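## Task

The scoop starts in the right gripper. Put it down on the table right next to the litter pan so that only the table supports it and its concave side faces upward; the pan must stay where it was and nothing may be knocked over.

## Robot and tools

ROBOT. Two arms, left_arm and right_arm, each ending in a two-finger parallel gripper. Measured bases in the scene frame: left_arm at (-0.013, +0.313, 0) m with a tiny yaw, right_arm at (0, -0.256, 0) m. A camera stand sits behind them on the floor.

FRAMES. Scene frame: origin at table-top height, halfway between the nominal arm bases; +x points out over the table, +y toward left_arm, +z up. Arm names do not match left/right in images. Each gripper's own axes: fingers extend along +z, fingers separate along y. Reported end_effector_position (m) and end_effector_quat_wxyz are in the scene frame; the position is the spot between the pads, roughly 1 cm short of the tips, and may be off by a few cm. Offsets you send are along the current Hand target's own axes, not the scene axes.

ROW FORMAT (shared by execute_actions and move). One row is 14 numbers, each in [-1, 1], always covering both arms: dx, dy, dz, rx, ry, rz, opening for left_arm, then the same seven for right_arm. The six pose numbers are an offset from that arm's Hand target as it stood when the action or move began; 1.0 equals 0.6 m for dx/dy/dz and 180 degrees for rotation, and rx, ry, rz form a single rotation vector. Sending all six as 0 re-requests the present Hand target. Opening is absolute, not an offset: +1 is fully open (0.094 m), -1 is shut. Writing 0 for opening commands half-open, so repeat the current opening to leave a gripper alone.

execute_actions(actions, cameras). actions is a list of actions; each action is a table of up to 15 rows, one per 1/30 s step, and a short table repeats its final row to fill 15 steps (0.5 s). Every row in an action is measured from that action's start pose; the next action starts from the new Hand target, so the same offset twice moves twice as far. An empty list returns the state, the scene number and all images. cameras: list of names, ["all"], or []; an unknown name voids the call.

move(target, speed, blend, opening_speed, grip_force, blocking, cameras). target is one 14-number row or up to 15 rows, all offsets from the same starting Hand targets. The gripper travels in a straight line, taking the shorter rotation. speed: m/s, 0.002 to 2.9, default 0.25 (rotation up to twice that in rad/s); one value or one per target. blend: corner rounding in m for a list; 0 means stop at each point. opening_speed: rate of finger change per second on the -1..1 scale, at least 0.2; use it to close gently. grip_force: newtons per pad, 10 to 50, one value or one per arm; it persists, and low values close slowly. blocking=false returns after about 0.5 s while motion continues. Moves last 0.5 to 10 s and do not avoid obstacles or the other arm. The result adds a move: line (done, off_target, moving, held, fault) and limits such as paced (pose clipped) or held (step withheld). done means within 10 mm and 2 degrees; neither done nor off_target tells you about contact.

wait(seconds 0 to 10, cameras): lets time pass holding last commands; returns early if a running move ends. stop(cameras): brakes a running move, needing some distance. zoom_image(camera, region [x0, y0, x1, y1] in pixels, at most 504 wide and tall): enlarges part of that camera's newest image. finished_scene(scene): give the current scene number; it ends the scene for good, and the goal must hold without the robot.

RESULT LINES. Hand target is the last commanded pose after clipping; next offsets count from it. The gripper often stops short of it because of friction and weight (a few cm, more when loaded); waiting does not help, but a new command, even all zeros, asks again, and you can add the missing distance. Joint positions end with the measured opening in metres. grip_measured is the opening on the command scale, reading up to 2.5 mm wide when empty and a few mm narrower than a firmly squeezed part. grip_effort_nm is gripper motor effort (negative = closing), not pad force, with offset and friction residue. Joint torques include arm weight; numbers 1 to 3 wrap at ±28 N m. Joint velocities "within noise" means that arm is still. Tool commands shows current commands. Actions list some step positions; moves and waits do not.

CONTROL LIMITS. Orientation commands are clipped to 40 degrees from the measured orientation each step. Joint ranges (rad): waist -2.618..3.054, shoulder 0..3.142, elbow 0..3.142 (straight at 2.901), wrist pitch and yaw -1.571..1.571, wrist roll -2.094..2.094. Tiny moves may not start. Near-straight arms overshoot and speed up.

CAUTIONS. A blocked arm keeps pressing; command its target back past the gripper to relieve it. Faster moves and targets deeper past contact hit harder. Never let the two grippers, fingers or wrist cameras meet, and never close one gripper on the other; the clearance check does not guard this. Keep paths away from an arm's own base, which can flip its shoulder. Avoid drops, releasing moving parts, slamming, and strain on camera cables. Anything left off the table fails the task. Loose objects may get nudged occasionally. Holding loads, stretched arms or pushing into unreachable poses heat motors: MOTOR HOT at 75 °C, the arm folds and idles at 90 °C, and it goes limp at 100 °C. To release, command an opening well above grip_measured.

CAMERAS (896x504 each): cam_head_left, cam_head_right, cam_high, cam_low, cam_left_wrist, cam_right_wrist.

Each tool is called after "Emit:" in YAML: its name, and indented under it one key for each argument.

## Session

Emit:
execute_actions:
  actions: []
  cameras: ["cam_high","cam_right_wrist","cam_head_left","cam_low"]

Scene clock: 0.00 s.
left_arm: end_effector_position=(+0.3211, +0.3351, +0.4128) grip_measured=+1.000 grip_effort_nm=n/a end_effector_quat_wxyz=(+0.691, +0.087, +0.714, +0.066) | right_arm: end_effector_position=(+0.4037, -0.2498, +0.3308) grip_measured=-0.619 grip_effort_nm=n/a end_effector_quat_wxyz=(+0.443, +0.392, +0.658, +0.466)
Joint positions: left_arm=[0.175 0.89 1.049 -0.194 0.194 0.224 0.094] | right_arm=[-0.183 1.165 0.982 -0.01 -0.448 1.263 0.018]
Joint velocities: within noise
Joint torques (N m): no reading
Heat: left arm: 33 °C; right arm: 35 °C.
Hand target: left_arm +0.3177, +0.3344, +0.4228; +0.701, +0.087, +0.705, +0.068 | right_arm +0.4020, -0.2493, +0.3569; +0.474, +0.366, +0.646, +0.473
Tool commands: left_gripper/opening=+1.0 right_gripper/opening=-0.980928
Images, in order (width x height): cam_head_left 896x504, cam_high 896x504, cam_low 896x504, cam_right_wrist 896x504.

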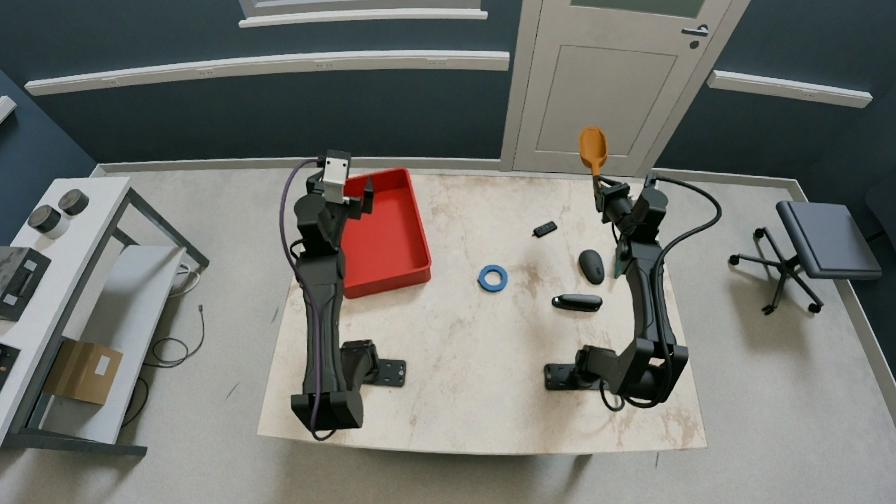

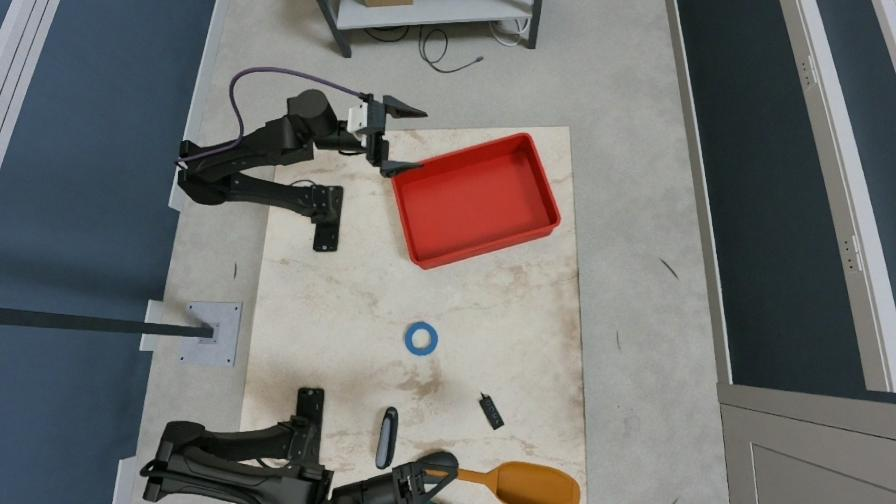

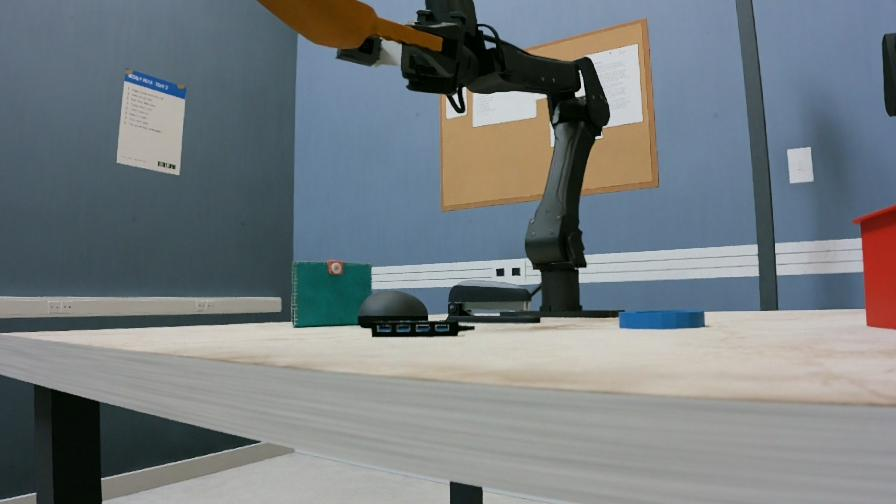

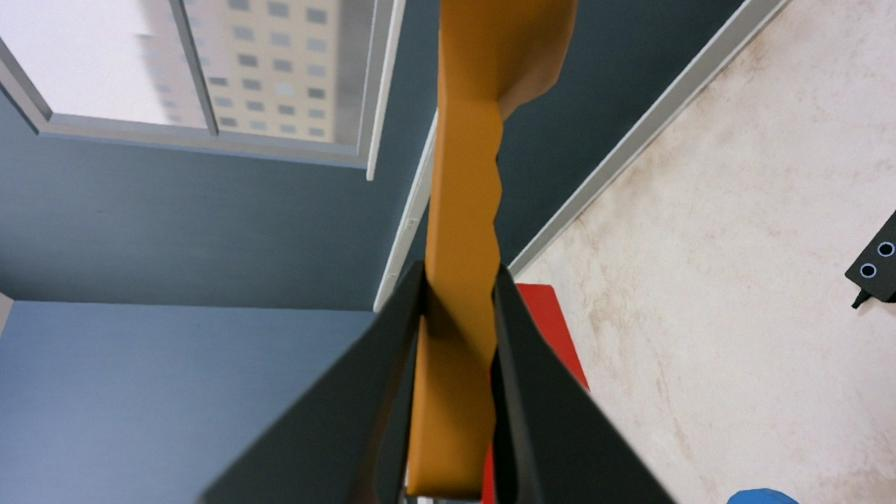

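Emit:
execute_actions:
  actions: []
  cameras: ["cam_high", "cam_right_wrist"]

Scene clock: 40.67 s.
left_arm: end_effector_position=(+0.3211, +0.3351, +0.4128) grip_measured=+1.000 grip_effort_nm=0.00 end_effector_quat_wxyz=(+0.691, +0.087, +0.714, +0.066) | right_arm: end_effector_position=(+0.4037, -0.2498, +0.3308) grip_measured=-0.619 grip_effort_nm=-1.03 end_effector_quat_wxyz=(+0.443, +0.392, +0.658, +0.466)
Joint positions: left_arm=[0.175 0.89 1.049 -0.194 0.194 0.224 0.094] | right_arm=[-0.183 1.165 0.982 -0.01 -0.448 1.263 0.018]
Joint velocities: within noise
Joint torques (N m): left_arm=[-0.1 -2.29 7.73 1.82 -0.01 -0.04] | right_arm=[0.01 -5.23 9.25 2.37 -0.05 -0.18]
Heat: left arm: 35 °C; right arm: 37 °C.
Hand target: left_arm +0.3177, +0.3344, +0.4228; +0.701, +0.087, +0.705, +0.068 | right_arm +0.4020, -0.2493, +0.3569; +0.474, +0.366, +0.646, +0.473
Tool commands: left_gripper/opening=+1.0 right_gripper/opening=-0.980928
Images, in order (width x height): cam_high 896x504, cam_right_wrist 896x504.

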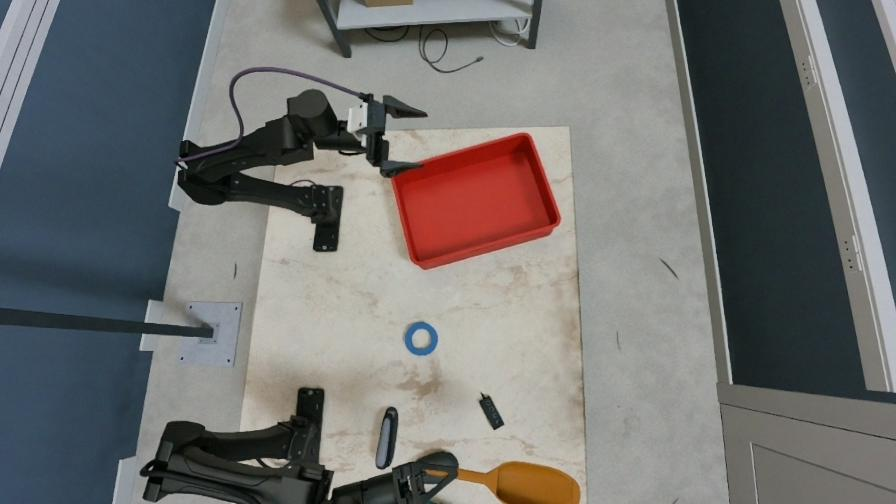

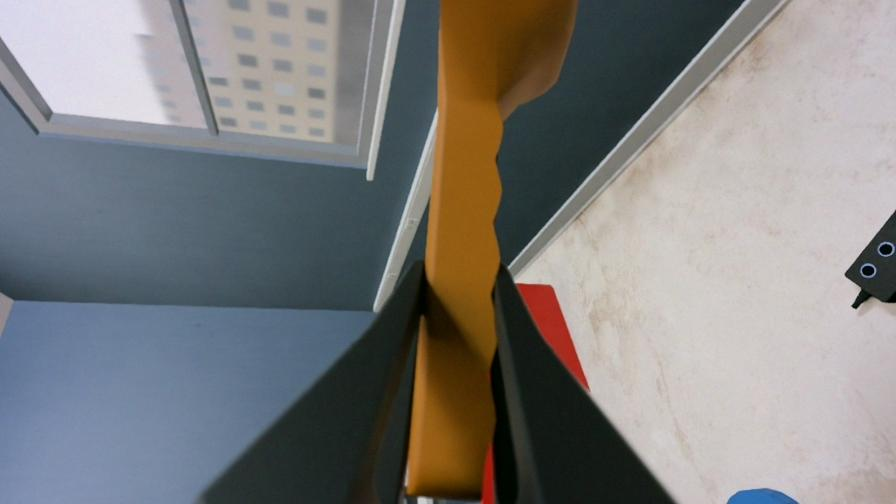

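Emit:
zoom_image:
  camera: "cam_high"
  region: [390, 430, 600, 504]

Emit:
zoom_image:
  camera: "cam_right_wrist"
  region: [340, 0, 700, 504]

Scaled by 2.400.

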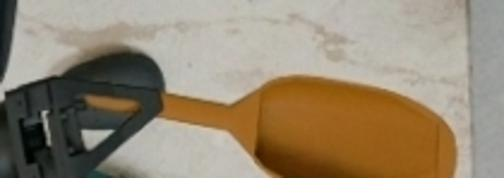

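Scaled by 1.000.

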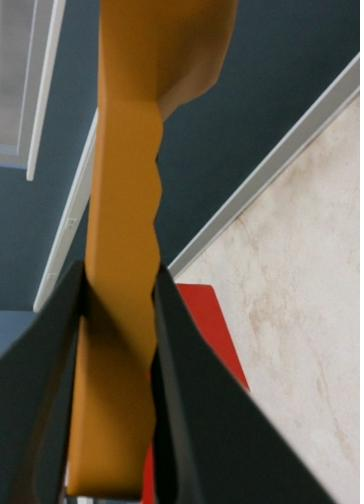

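Emit:
move:
  target: [0,0,0,0,0,0,1.0, 0.6372,-0.0112,0.1377,-0.0093,0.1582,0.0840,-0.981]
  speed: 0.25
  cameras: ["cam_high", "cam_right_wrist", "cam_low"]

Scene clock: 382.13 s.
left_arm: end_effector_position=(+0.3211, +0.3351, +0.4128) grip_measured=+1.000 grip_effort_nm=0.00 end_effector_quat_wxyz=(+0.691, +0.087, +0.714, +0.066) | right_arm: end_effector_position=(+0.3627, +0.1164, +0.2173) grip_measured=-0.619 grip_effort_nm=-1.03 end_effector_quat_wxyz=(+0.223, +0.321, +0.705, +0.592)
Joint positions: left_arm=[0.175 0.89 1.049 -0.194 0.194 0.224 0.094] | right_arm=[0.803 1.681 0.972 0.508 0.019 1.643 0.018]
Joint torques (N m): left_arm=[-0.06 -2.45 7.69 1.83 -0.02 -0.04] | right_arm=[-0.02 -6.8 10.29 2.53 0.19 -0.14]
Heat: left arm: 44 °C; right arm: 49 °C.
Hand target: left_arm +0.3177, +0.3344, +0.4228; +0.701, +0.087, +0.705, +0.068 | right_arm +0.3731, +0.1229, +0.2400; +0.241, +0.313, +0.683, +0.615
Off the commanded pose: left_arm 0.011 m, 2 deg | right_arm 0.026 m, 4 deg.
move: off_target (left_arm, right_arm)
Images, in order (width x height): cam_high 896x504, cam_low 896x504, cam_right_wrist 896x504.

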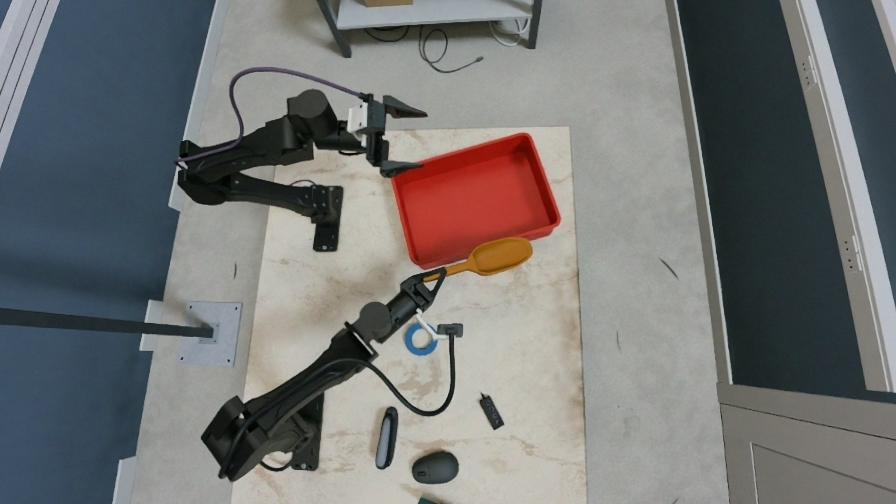

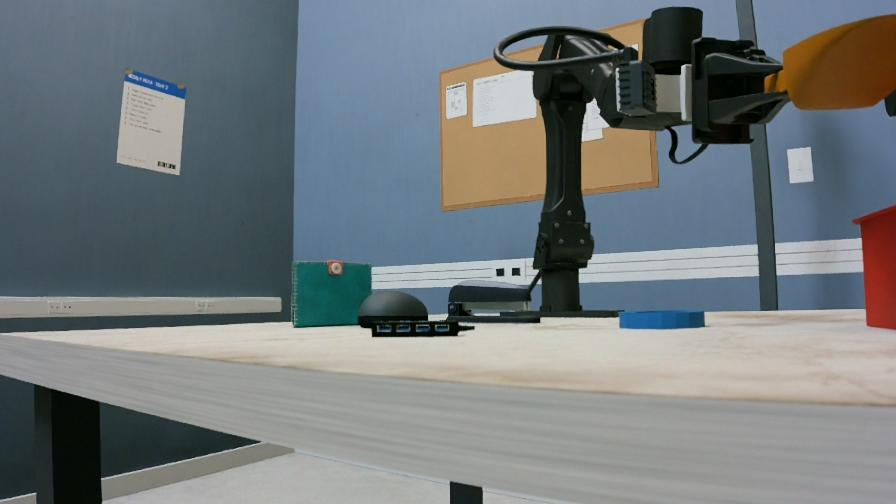

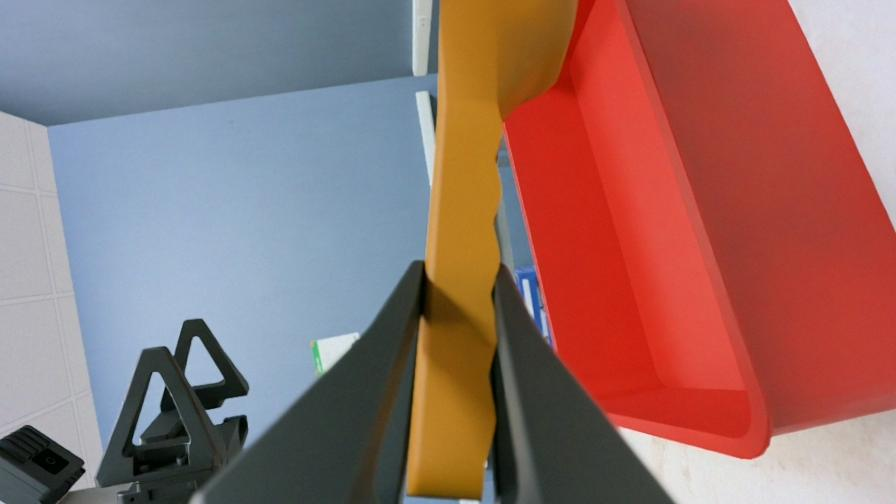

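Emit:
zoom_image:
  camera: "cam_high"
  region: [380, 160, 580, 320]

Scaled by 2.520.

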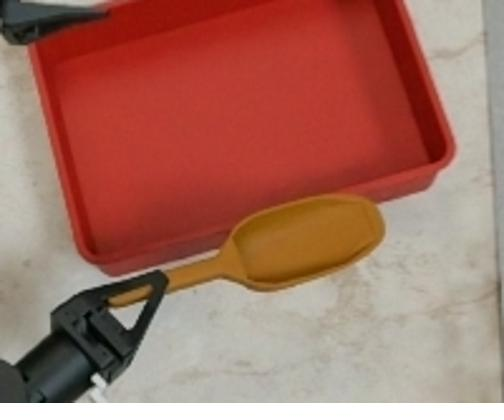

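Emit:
move:
  target: [0,0,0,0,0,0,1.0, -0.0125,-0.2179,0.0280,0,0,0,-0.981]
  speed: 0.15
  cameras: ["cam_high", "cam_low"]

Scene clock: 458.67 s.
left_arm: end_effector_position=(+0.3211, +0.3351, +0.4128) grip_measured=+1.000 grip_effort_nm=0.00 end_effector_quat_wxyz=(+0.691, +0.087, +0.714, +0.066) | right_arm: end_effector_position=(+0.3682, +0.1219, +0.1001) grip_measured=-0.619 grip_effort_nm=-1.03 end_effector_quat_wxyz=(+0.227, +0.318, +0.695, +0.603)
Joint positions: left_arm=[0.175 0.89 1.049 -0.194 0.194 0.224 0.094] | right_arm=[0.803 2.048 0.821 1.056 0.02 1.644 0.018]
Joint torques (N m): left_arm=[-0.09 -2.37 7.79 1.84 -0.03 -0.05] | right_arm=[-0.09 -8.47 5.65 2.48 0.2 -0.15]
Heat: left arm: 45 °C; right arm: 52 °C.
Hand target: left_arm +0.3177, +0.3344, +0.4228; +0.701, +0.087, +0.705, +0.068 | right_arm +0.3731, +0.1227, +0.1080; +0.241, +0.313, +0.683, +0.615
Off the commanded pose: left_arm 0.011 m, 2 deg | right_arm 0.009 m, 3 deg.
move: off_target (left_arm, right_arm)
Images, in order (width x height): cam_high 896x504, cam_low 896x504.

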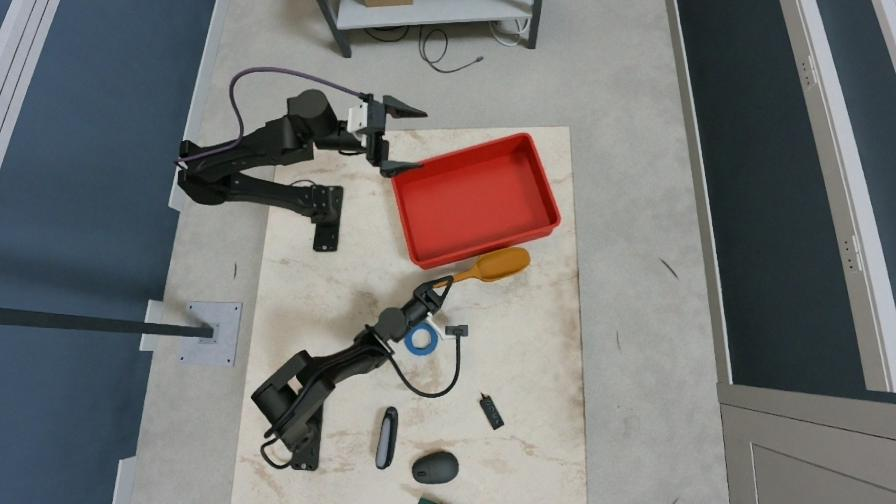

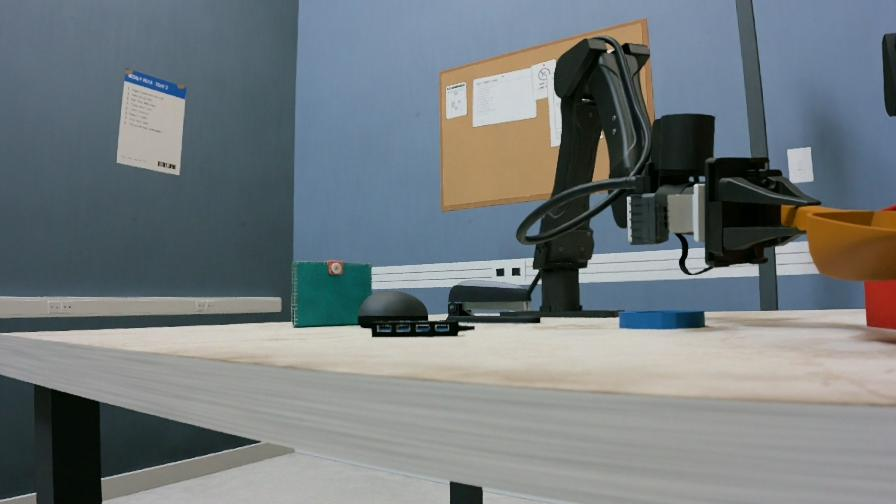

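Emit:
move:
  target: [0,0,0,0,0,0,1.0, -0.0095,-0.0330,0.0008,0.0102,0,0.0045,-0.981]
  speed: 0.08

Scene clock: 471.07 s.
left_arm: end_effector_position=(+0.3211, +0.3351, +0.4128) grip_measured=+1.000 grip_effort_nm=-0.01 end_effector_quat_wxyz=(+0.691, +0.087, +0.714, +0.066) | right_arm: end_effector_position=(+0.3706, +0.1191, +0.0836) grip_measured=-0.619 grip_effort_nm=-1.03 end_effector_quat_wxyz=(+0.222, +0.327, +0.700, +0.595)
Joint positions: left_arm=[0.175 0.89 1.049 -0.194 0.194 0.224 0.094] | right_arm=[0.795 2.089 0.821 1.074 0.017 1.655 0.018]
Joint torques (N m): left_arm=[-0.08 -2.39 7.72 1.83 -0.01 -0.04] | right_arm=[-0.66 -8.51 4.92 2.49 0.04 -0.14]
Heat: left arm: 45 °C; right arm: 54 °C.
Hand target: left_arm +0.3177, +0.3344, +0.4228; +0.701, +0.087, +0.705, +0.068 | right_arm +0.3748, +0.1180, +0.0878; +0.231, +0.321, +0.690, +0.606
Off the commanded pose: left_arm 0.011 m, 2 deg | right_arm 0.006 m, 2 deg.
move: off_target (left_arm)

Emit:
move:
  target: [0,0,0,0,0,0,1.0, -0.0012,-0.0164,0.0026,0,0,0,-0.981]
  speed: 0.06
  cameras: ["cam_low", "cam_high"]

Scene clock: 479.30 s.
left_arm: end_effector_position=(+0.3211, +0.3351, +0.4128) grip_measured=+1.000 grip_effort_nm=0.00 end_effector_quat_wxyz=(+0.691, +0.087, +0.714, +0.066) | right_arm: end_effector_position=(+0.3708, +0.1194, +0.0744) grip_measured=-0.619 grip_effort_nm=-1.03 end_effector_quat_wxyz=(+0.222, +0.327, +0.699, +0.596)
Joint positions: left_arm=[0.175 0.89 1.049 -0.194 0.194 0.224 0.094] | right_arm=[0.795 2.126 0.821 1.113 0.017 1.655 0.018]
Joint torques (N m): left_arm=[-0.1 -2.36 7.75 1.85 -0.01 -0.04] | right_arm=[-0.7 -8.47 4.66 2.5 0.03 -0.14]
Heat: left arm: 45 °C; right arm: 55 °C.
Hand target: left_arm +0.3177, +0.3344, +0.4228; +0.701, +0.087, +0.705, +0.068 | right_arm +0.3748, +0.1179, +0.0779; +0.231, +0.321, +0.690, +0.606
Off the commanded pose: left_arm 0.011 m, 2 deg | right_arm 0.005 m, 2 deg.
move: off_target (left_arm)
Images, in order (width x height): cam_high 896x504, cam_low 896x504.

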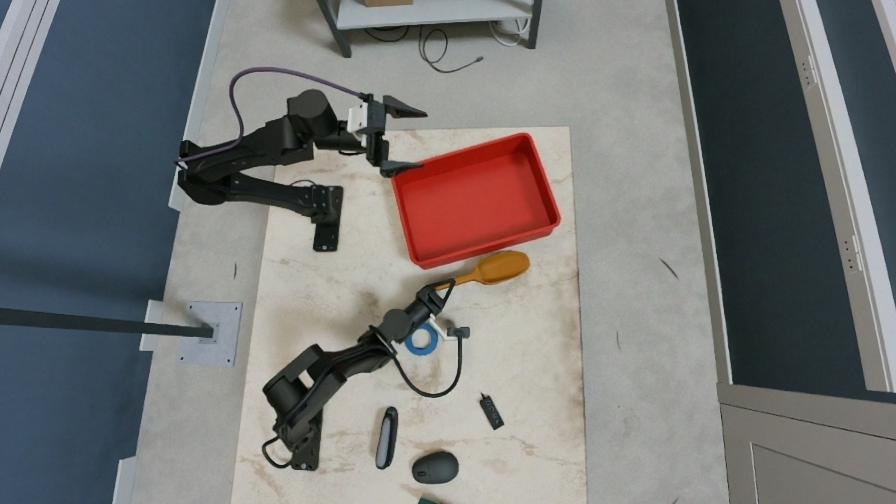

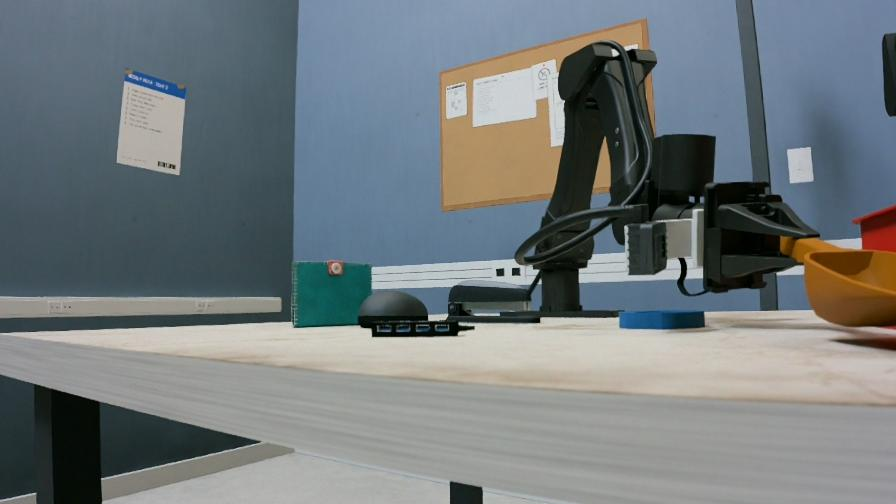

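Emit:
zoom_image:
  camera: "cam_low"
  region: [690, 170, 896, 370]

Emit:
zoom_image:
  camera: "cam_high"
  region: [400, 200, 580, 320]

Scaled by 2.447.

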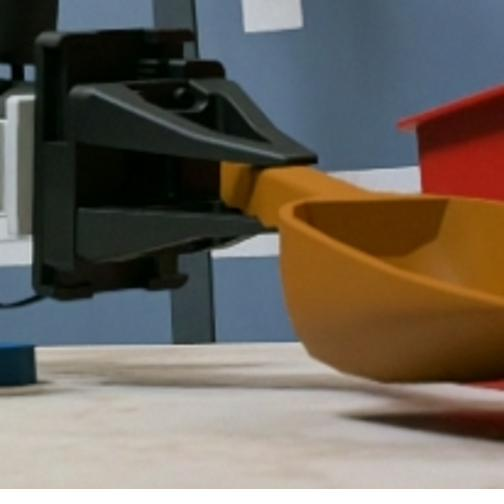

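Scaled by 2.800.

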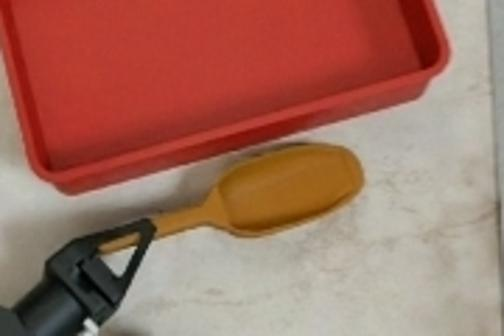

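Emit:
move:
  target: [0,0,0,0,0,0,1.0, -0.0068,-0.0098,-0.0012,0,0,0,-0.981]
  speed: 0.04

Scene clock: 506.03 s.
left_arm: end_effector_position=(+0.3211, +0.3351, +0.4128) grip_measured=+1.000 grip_effort_nm=0.00 end_effector_quat_wxyz=(+0.691, +0.087, +0.714, +0.066) | right_arm: end_effector_position=(+0.3722, +0.1159, +0.0687) grip_measured=-0.619 grip_effort_nm=-1.03 end_effector_quat_wxyz=(+0.221, +0.327, +0.699, +0.596)
Joint positions: left_arm=[0.175 0.89 1.049 -0.194 0.194 0.224 0.094] | right_arm=[0.785 2.145 0.814 1.139 0.007 1.655 0.018]
Joint torques (N m): left_arm=[-0.08 -2.43 7.75 1.85 -0.01 -0.04] | right_arm=[-0.77 -8.54 4.46 2.53 0.04 -0.15]
Heat: left arm: 45 °C; right arm: 53 °C.
Hand target: left_arm +0.3177, +0.3344, +0.4228; +0.701, +0.087, +0.705, +0.068 | right_arm +0.3761, +0.1142, +0.0722; +0.231, +0.321, +0.690, +0.606
Off the commanded pose: left_arm 0.011 m, 2 deg | right_arm 0.005 m, 2 deg.
move: off_target (left_arm)

Emit:
move:
  target: [0,0,0,0,0,0,1.0, -0.0006,-0.0082,0.0013,0,0,0,-0.981]
  speed: 0.03

Emit:
move:
  target: [0,0,0,0,0,0,1.0, -0.0006,-0.0082,0.0013,0,0,0,-0.981]
  speed: 0.03
  cameras: ["cam_low"]

Scene clock: 511.60 s.
left_arm: end_effector_position=(+0.3211, +0.3351, +0.4128) grip_measured=+1.000 grip_effort_nm=0.00 end_effector_quat_wxyz=(+0.691, +0.087, +0.714, +0.066) | right_arm: end_effector_position=(+0.3722, +0.1159, +0.0645) grip_measured=-0.619 grip_effort_nm=-1.03 end_effector_quat_wxyz=(+0.221, +0.327, +0.698, +0.597)
Joint positions: left_arm=[0.175 0.89 1.049 -0.194 0.194 0.224 0.094] | right_arm=[0.785 2.163 0.814 1.16 0.007 1.655 0.018]
Joint torques (N m): left_arm=[-0.06 -2.33 7.73 1.83 -0.02 -0.05] | right_arm=[-0.76 -8.42 4.46 2.5 0.02 -0.15]
Heat: left arm: 45 °C; right arm: 54 °C.
Hand target: left_arm +0.3177, +0.3344, +0.4228; +0.701, +0.087, +0.705, +0.068 | right_arm +0.3761, +0.1142, +0.0670; +0.231, +0.321, +0.690, +0.606
Off the commanded pose: left_arm 0.011 m, 2 deg | right_arm 0.005 m, 2 deg.
move: off_target (left_arm)

Scene clock: 512.40 s.
left_arm: end_effector_position=(+0.3211, +0.3351, +0.4128) grip_measured=+1.000 grip_effort_nm=0.00 end_effector_quat_wxyz=(+0.691, +0.087, +0.714, +0.066) | right_arm: end_effector_position=(+0.3725, +0.1162, +0.0628) grip_measured=-0.619 grip_effort_nm=-1.03 end_effector_quat_wxyz=(+0.223, +0.325, +0.695, +0.602)
Joint positions: left_arm=[0.175 0.89 1.049 -0.194 0.194 0.224 0.094] | right_arm=[0.785 2.181 0.814 1.19 0.007 1.655 0.018]
Joint torques (N m): left_arm=[-0.1 -2.44 7.72 1.84 -0.01 -0.05] | right_arm=[-0.76 -8.32 4.46 2.37 0.02 -0.15]
Heat: left arm: 45 °C; right arm: 54 °C.
Hand target: left_arm +0.3177, +0.3344, +0.4228; +0.701, +0.087, +0.705, +0.068 | right_arm +0.3761, +0.1142, +0.0621; +0.231, +0.321, +0.690, +0.606
Off the commanded pose: left_arm 0.011 m, 2 deg | right_arm 0.004 m, 1 deg.
move: off_target (left_arm)
Images, in order (width x height): cam_low 896x504.

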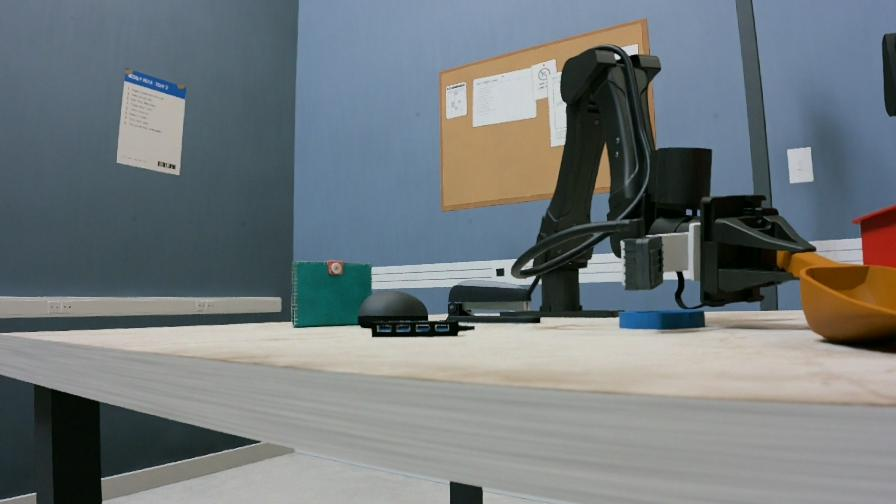

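Emit:
move:
  target: [0,0,0,0,0,0,1.0, 0,0,0,0,0,0,-0.3]
  speed: 0.05
  opening_speed: 0.3
  cameras: ["cam_low", "cam_right_wrist"]

Scene clock: 586.53 s.
left_arm: end_effector_position=(+0.3211, +0.3351, +0.4128) grip_measured=+1.000 grip_effort_nm=0.00 end_effector_quat_wxyz=(+0.691, +0.087, +0.714, +0.066) | right_arm: end_effector_position=(+0.3726, +0.1165, +0.0650) grip_measured=-0.302 grip_effort_nm=0.10 end_effector_quat_wxyz=(+0.224, +0.324, +0.692, +0.605)
Joint positions: left_arm=[0.175 0.89 1.049 -0.194 0.194 0.224 0.094] | right_arm=[0.785 2.181 0.814 1.199 0.006 1.655 0.033]
Joint torques (N m): left_arm=[-0.09 -2.35 7.73 1.84 -0.01 -0.04] | right_arm=[-0.77 -8.28 4.46 2.28 0.03 -0.16]
Heat: left arm: 45 °C; right arm: 57 °C.
Hand target: left_arm +0.3177, +0.3344, +0.4228; +0.701, +0.087, +0.705, +0.068 | right_arm +0.3761, +0.1142, +0.0621; +0.231, +0.321, +0.690, +0.606
Off the commanded pose: left_arm 0.011 m, 2 deg | right_arm 0.005 m, 1 deg.
move: off_target (left_arm)
Images, in order (width x height): cam_low 896x504, cam_right_wrist 896x504.

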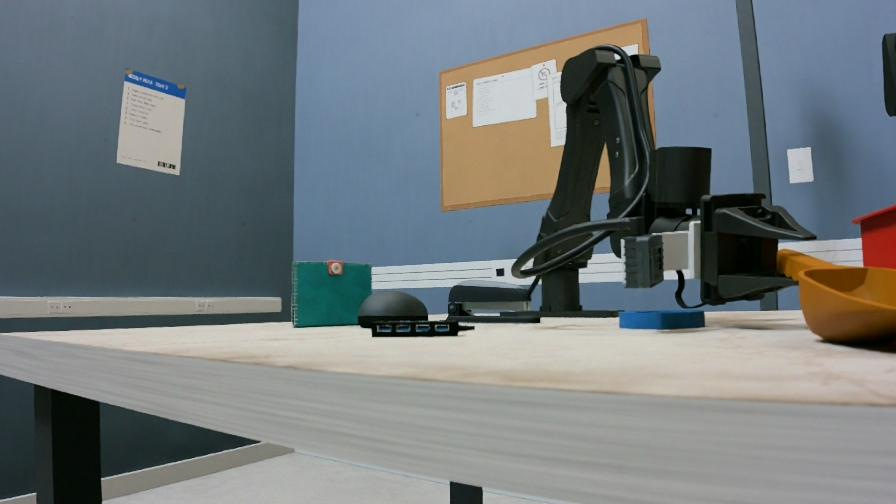

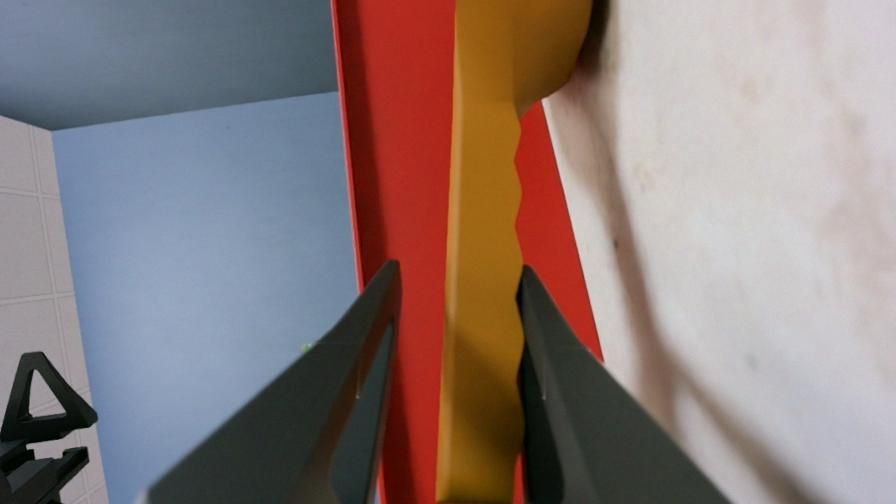

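Emit:
move:
  target: [0,0,0,0,0,0,1.0, 0,0,0,0,0,0,0.3]
  speed: 0.05
  opening_speed: 0.3
  cameras: ["cam_low", "cam_right_wrist"]

Scene clock: 594.73 s.
left_arm: end_effector_position=(+0.3211, +0.3351, +0.4128) grip_measured=+1.000 grip_effort_nm=0.00 end_effector_quat_wxyz=(+0.691, +0.087, +0.714, +0.066) | right_arm: end_effector_position=(+0.3726, +0.1166, +0.0651) grip_measured=+0.298 grip_effort_nm=0.10 end_effector_quat_wxyz=(+0.224, +0.324, +0.692, +0.605)
Joint positions: left_arm=[0.175 0.89 1.049 -0.194 0.194 0.224 0.094] | right_arm=[0.785 2.181 0.814 1.199 0.006 1.655 0.061]
Joint torques (N m): left_arm=[-0.03 -2.33 7.75 1.86 0 -0.03] | right_arm=[-0.77 -8.25 4.49 2.27 0.02 -0.16]
Heat: left arm: 45 °C; right arm: 56 °C.
Hand target: left_arm +0.3177, +0.3344, +0.4228; +0.701, +0.087, +0.705, +0.068 | right_arm +0.3761, +0.1142, +0.0621; +0.231, +0.321, +0.690, +0.606
Off the commanded pose: left_arm 0.011 m, 2 deg | right_arm 0.005 m, 1 deg.
move: off_target (left_arm)
Images, in order (width x height): cam_low 896x504, cam_right_wrist 896x504.

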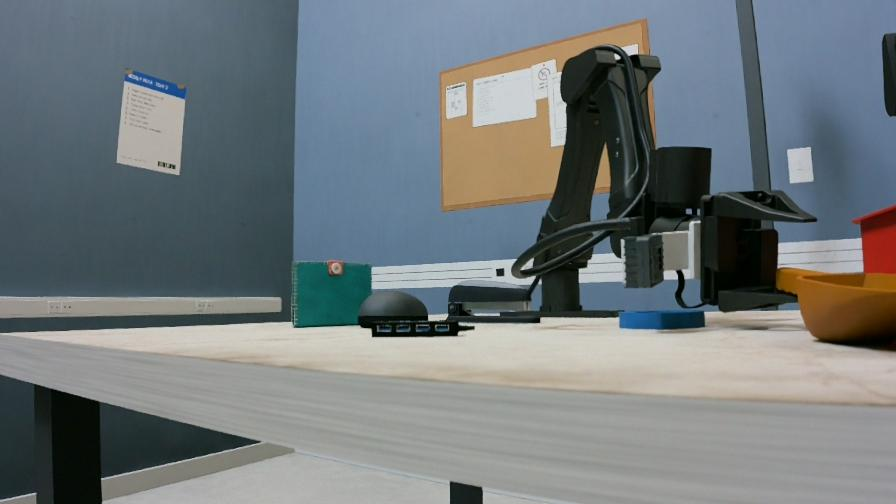

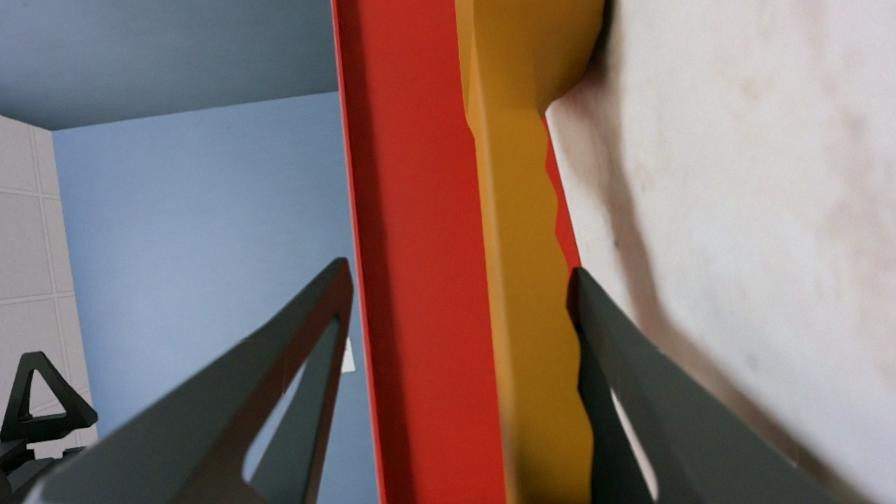

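Emit:
zoom_image:
  camera: "cam_low"
  region: [680, 170, 896, 370]

Scaled by 2.333.

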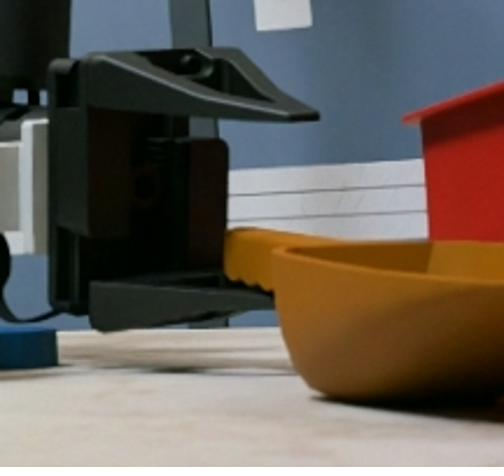

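Emit:
move:
  target: [0,0,0,0,0,0,1.0, 0,0,0,0,0,0,0.6]
  speed: 0.05
  opening_speed: 0.3
  cameras: ["cam_low", "cam_right_wrist"]

Emit:
zoom_image:
  camera: "cam_low"
  region: [680, 170, 896, 370]

Scene clock: 606.20 s.
left_arm: end_effector_position=(+0.3211, +0.3351, +0.4128) grip_measured=+1.000 grip_effort_nm=0.00 end_effector_quat_wxyz=(+0.691, +0.087, +0.714, +0.066) | right_arm: end_effector_position=(+0.3726, +0.1166, +0.0651) grip_measured=+0.598 grip_effort_nm=0.11 end_effector_quat_wxyz=(+0.224, +0.324, +0.692, +0.605)
Joint positions: left_arm=[0.175 0.89 1.049 -0.194 0.194 0.224 0.094] | right_arm=[0.785 2.181 0.814 1.199 0.006 1.655 0.075]
Joint torques (N m): left_arm=[-0.09 -2.35 7.79 1.85 -0.02 -0.02] | right_arm=[-0.83 -8.25 4.46 2.27 0.03 -0.15]
Heat: left arm: 45 °C; right arm: 54 °C.
Hand target: left_arm +0.3177, +0.3344, +0.4228; +0.701, +0.087, +0.705, +0.068 | right_arm +0.3761, +0.1142, +0.0621; +0.231, +0.321, +0.690, +0.606
Off the commanded pose: left_arm 0.011 m, 2 deg | right_arm 0.005 m, 1 deg.
move: off_target (left_arm)
Images, in order (width x height): cam_low 896x504, cam_right_wrist 896x504.

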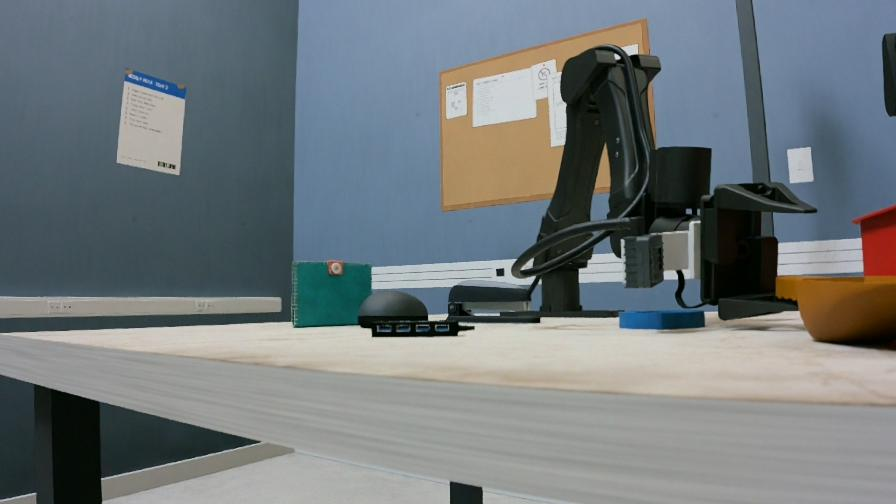

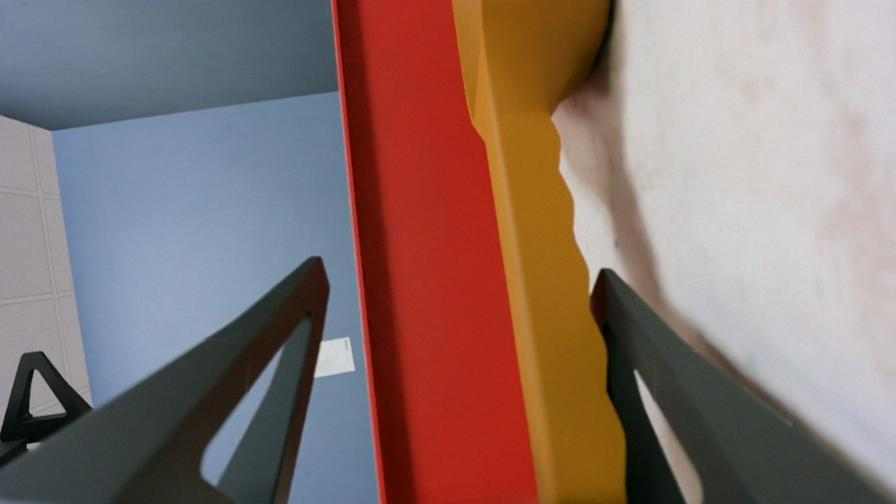

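Scaled by 2.333.

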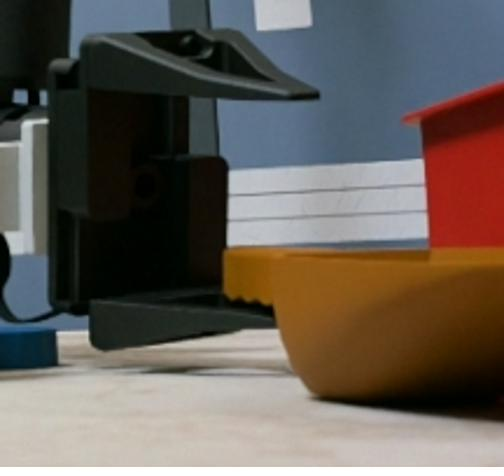

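Emit:
move:
  target: [0,0,0,0,0,0,1.0, 0,0,0,0,0,0,0.8]
  speed: 0.05
  opening_speed: 0.3
  cameras: ["cam_low", "cam_right_wrist", "cam_high"]

Emit:
zoom_image:
  camera: "cam_low"
  region: [680, 170, 896, 370]

Scene clock: 614.13 s.
left_arm: end_effector_position=(+0.3211, +0.3351, +0.4128) grip_measured=+1.000 grip_effort_nm=0.00 end_effector_quat_wxyz=(+0.691, +0.087, +0.714, +0.066) | right_arm: end_effector_position=(+0.3727, +0.1166, +0.0652) grip_measured=+0.798 grip_effort_nm=0.11 end_effector_quat_wxyz=(+0.224, +0.324, +0.692, +0.605)
Joint positions: left_arm=[0.175 0.89 1.049 -0.194 0.194 0.224 0.094] | right_arm=[0.785 2.181 0.814 1.2 0.006 1.655 0.084]
Joint torques (N m): left_arm=[-0.06 -2.41 7.76 1.83 -0.01 -0.03] | right_arm=[-0.76 -8.29 4.48 2.28 0.02 -0.16]
Heat: left arm: 45 °C; right arm: 54 °C.
Hand target: left_arm +0.3177, +0.3344, +0.4228; +0.701, +0.087, +0.705, +0.068 | right_arm +0.3761, +0.1142, +0.0621; +0.231, +0.321, +0.690, +0.606
Off the commanded pose: left_arm 0.011 m, 2 deg | right_arm 0.005 m, 1 deg.
move: off_target (left_arm)
Images, in order (width x height): cam_high 896x504, cam_low 896x504, cam_right_wrist 896x504.

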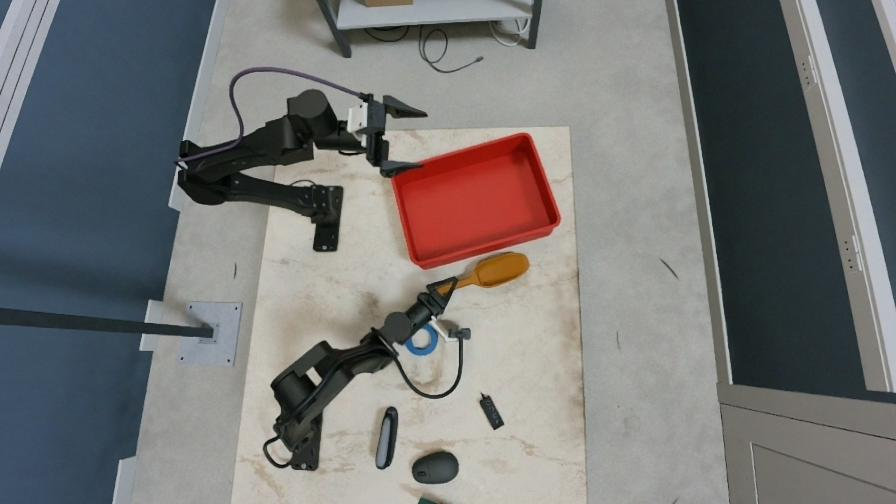

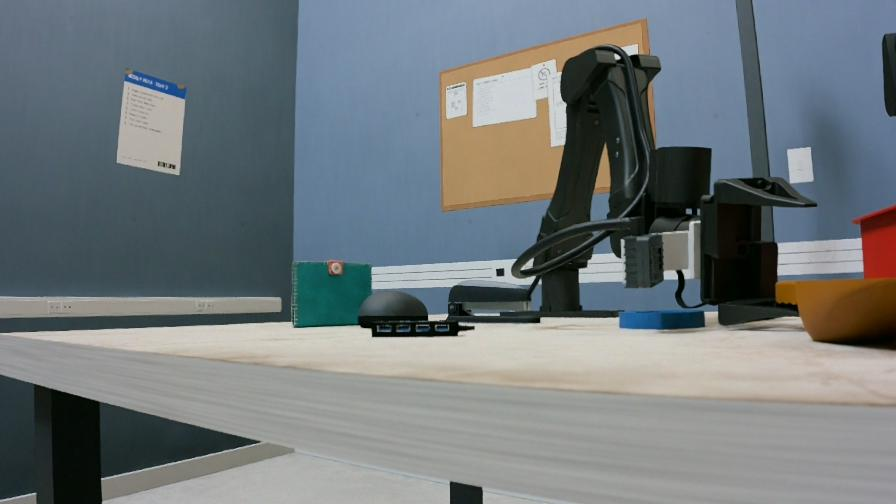

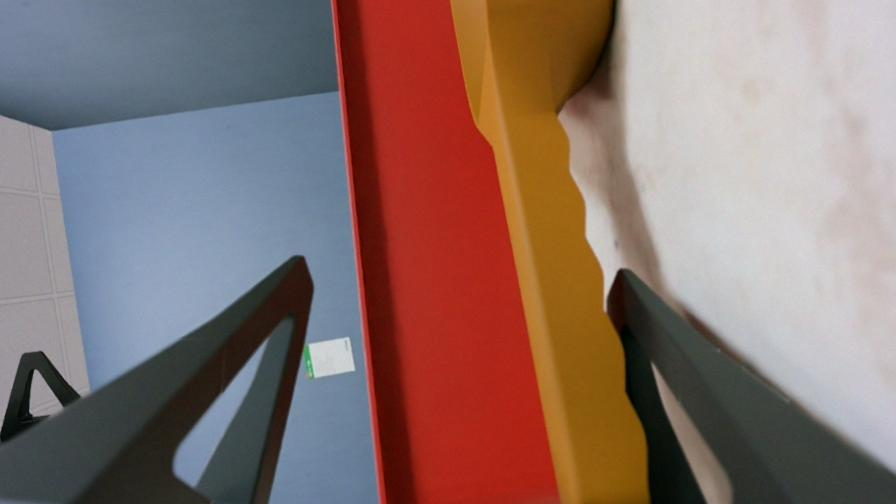

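Scaled by 2.333.

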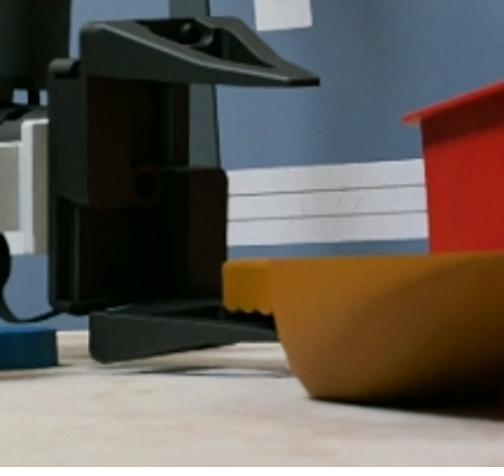

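Emit:
move:
  target: [0,0,0,0,0,0,1.0, 0,0,0,0,0,0,0.9]
  speed: 0.05
  opening_speed: 0.3
  cameras: ["cam_low", "cam_right_wrist"]

Emit:
zoom_image:
  camera: "cam_low"
  region: [680, 170, 896, 370]

Scene clock: 663.43 s.
left_arm: end_effector_position=(+0.3211, +0.3351, +0.4128) grip_measured=+1.000 grip_effort_nm=0.00 end_effector_quat_wxyz=(+0.691, +0.087, +0.714, +0.066) | right_arm: end_effector_position=(+0.3727, +0.1166, +0.0652) grip_measured=+0.898 grip_effort_nm=0.10 end_effector_quat_wxyz=(+0.224, +0.324, +0.692, +0.605)
Joint positions: left_arm=[0.175 0.89 1.049 -0.194 0.194 0.224 0.094] | right_arm=[0.785 2.181 0.814 1.2 0.006 1.655 0.089]
Joint torques (N m): left_arm=[-0.08 -2.32 7.76 1.83 0 -0.03] | right_arm=[-0.76 -8.28 4.49 2.27 0.03 -0.15]
Heat: left arm: 45 °C; right arm: 52 °C.
Hand target: left_arm +0.3177, +0.3344, +0.4228; +0.701, +0.087, +0.705, +0.068 | right_arm +0.3761, +0.1142, +0.0621; +0.231, +0.321, +0.690, +0.606
Off the commanded pose: left_arm 0.011 m, 2 deg | right_arm 0.005 m, 1 deg.
move: off_target (left_arm)
Images, in order (width x height): cam_low 896x504, cam_right_wrist 896x504.

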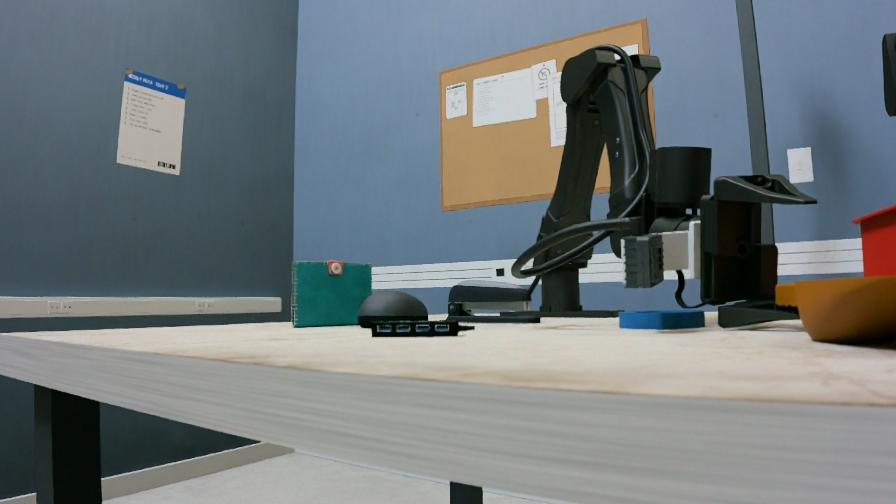

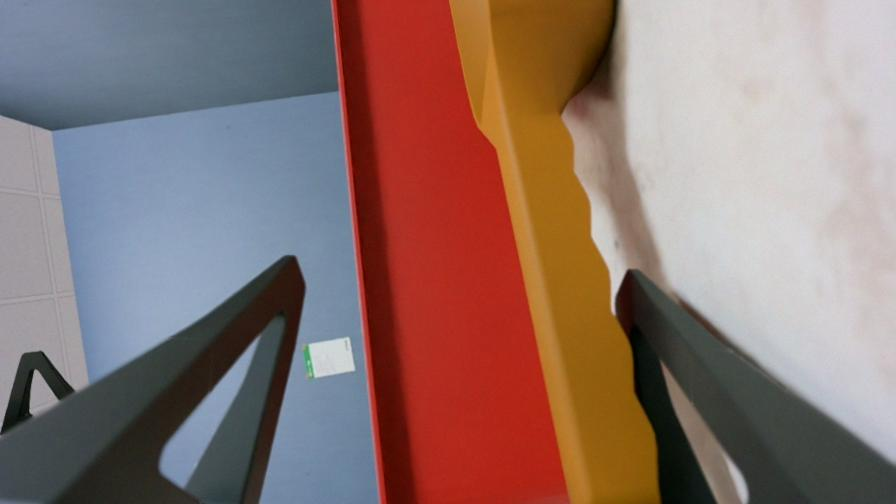

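Scaled by 2.333.

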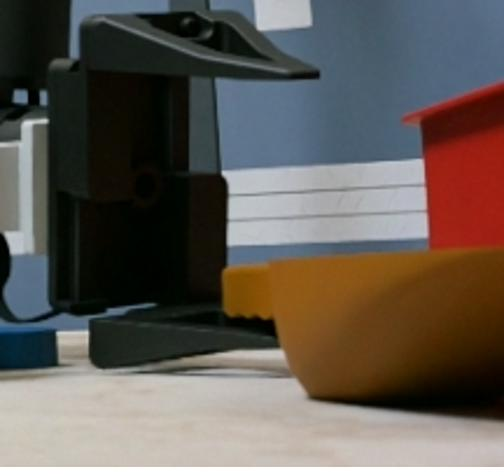

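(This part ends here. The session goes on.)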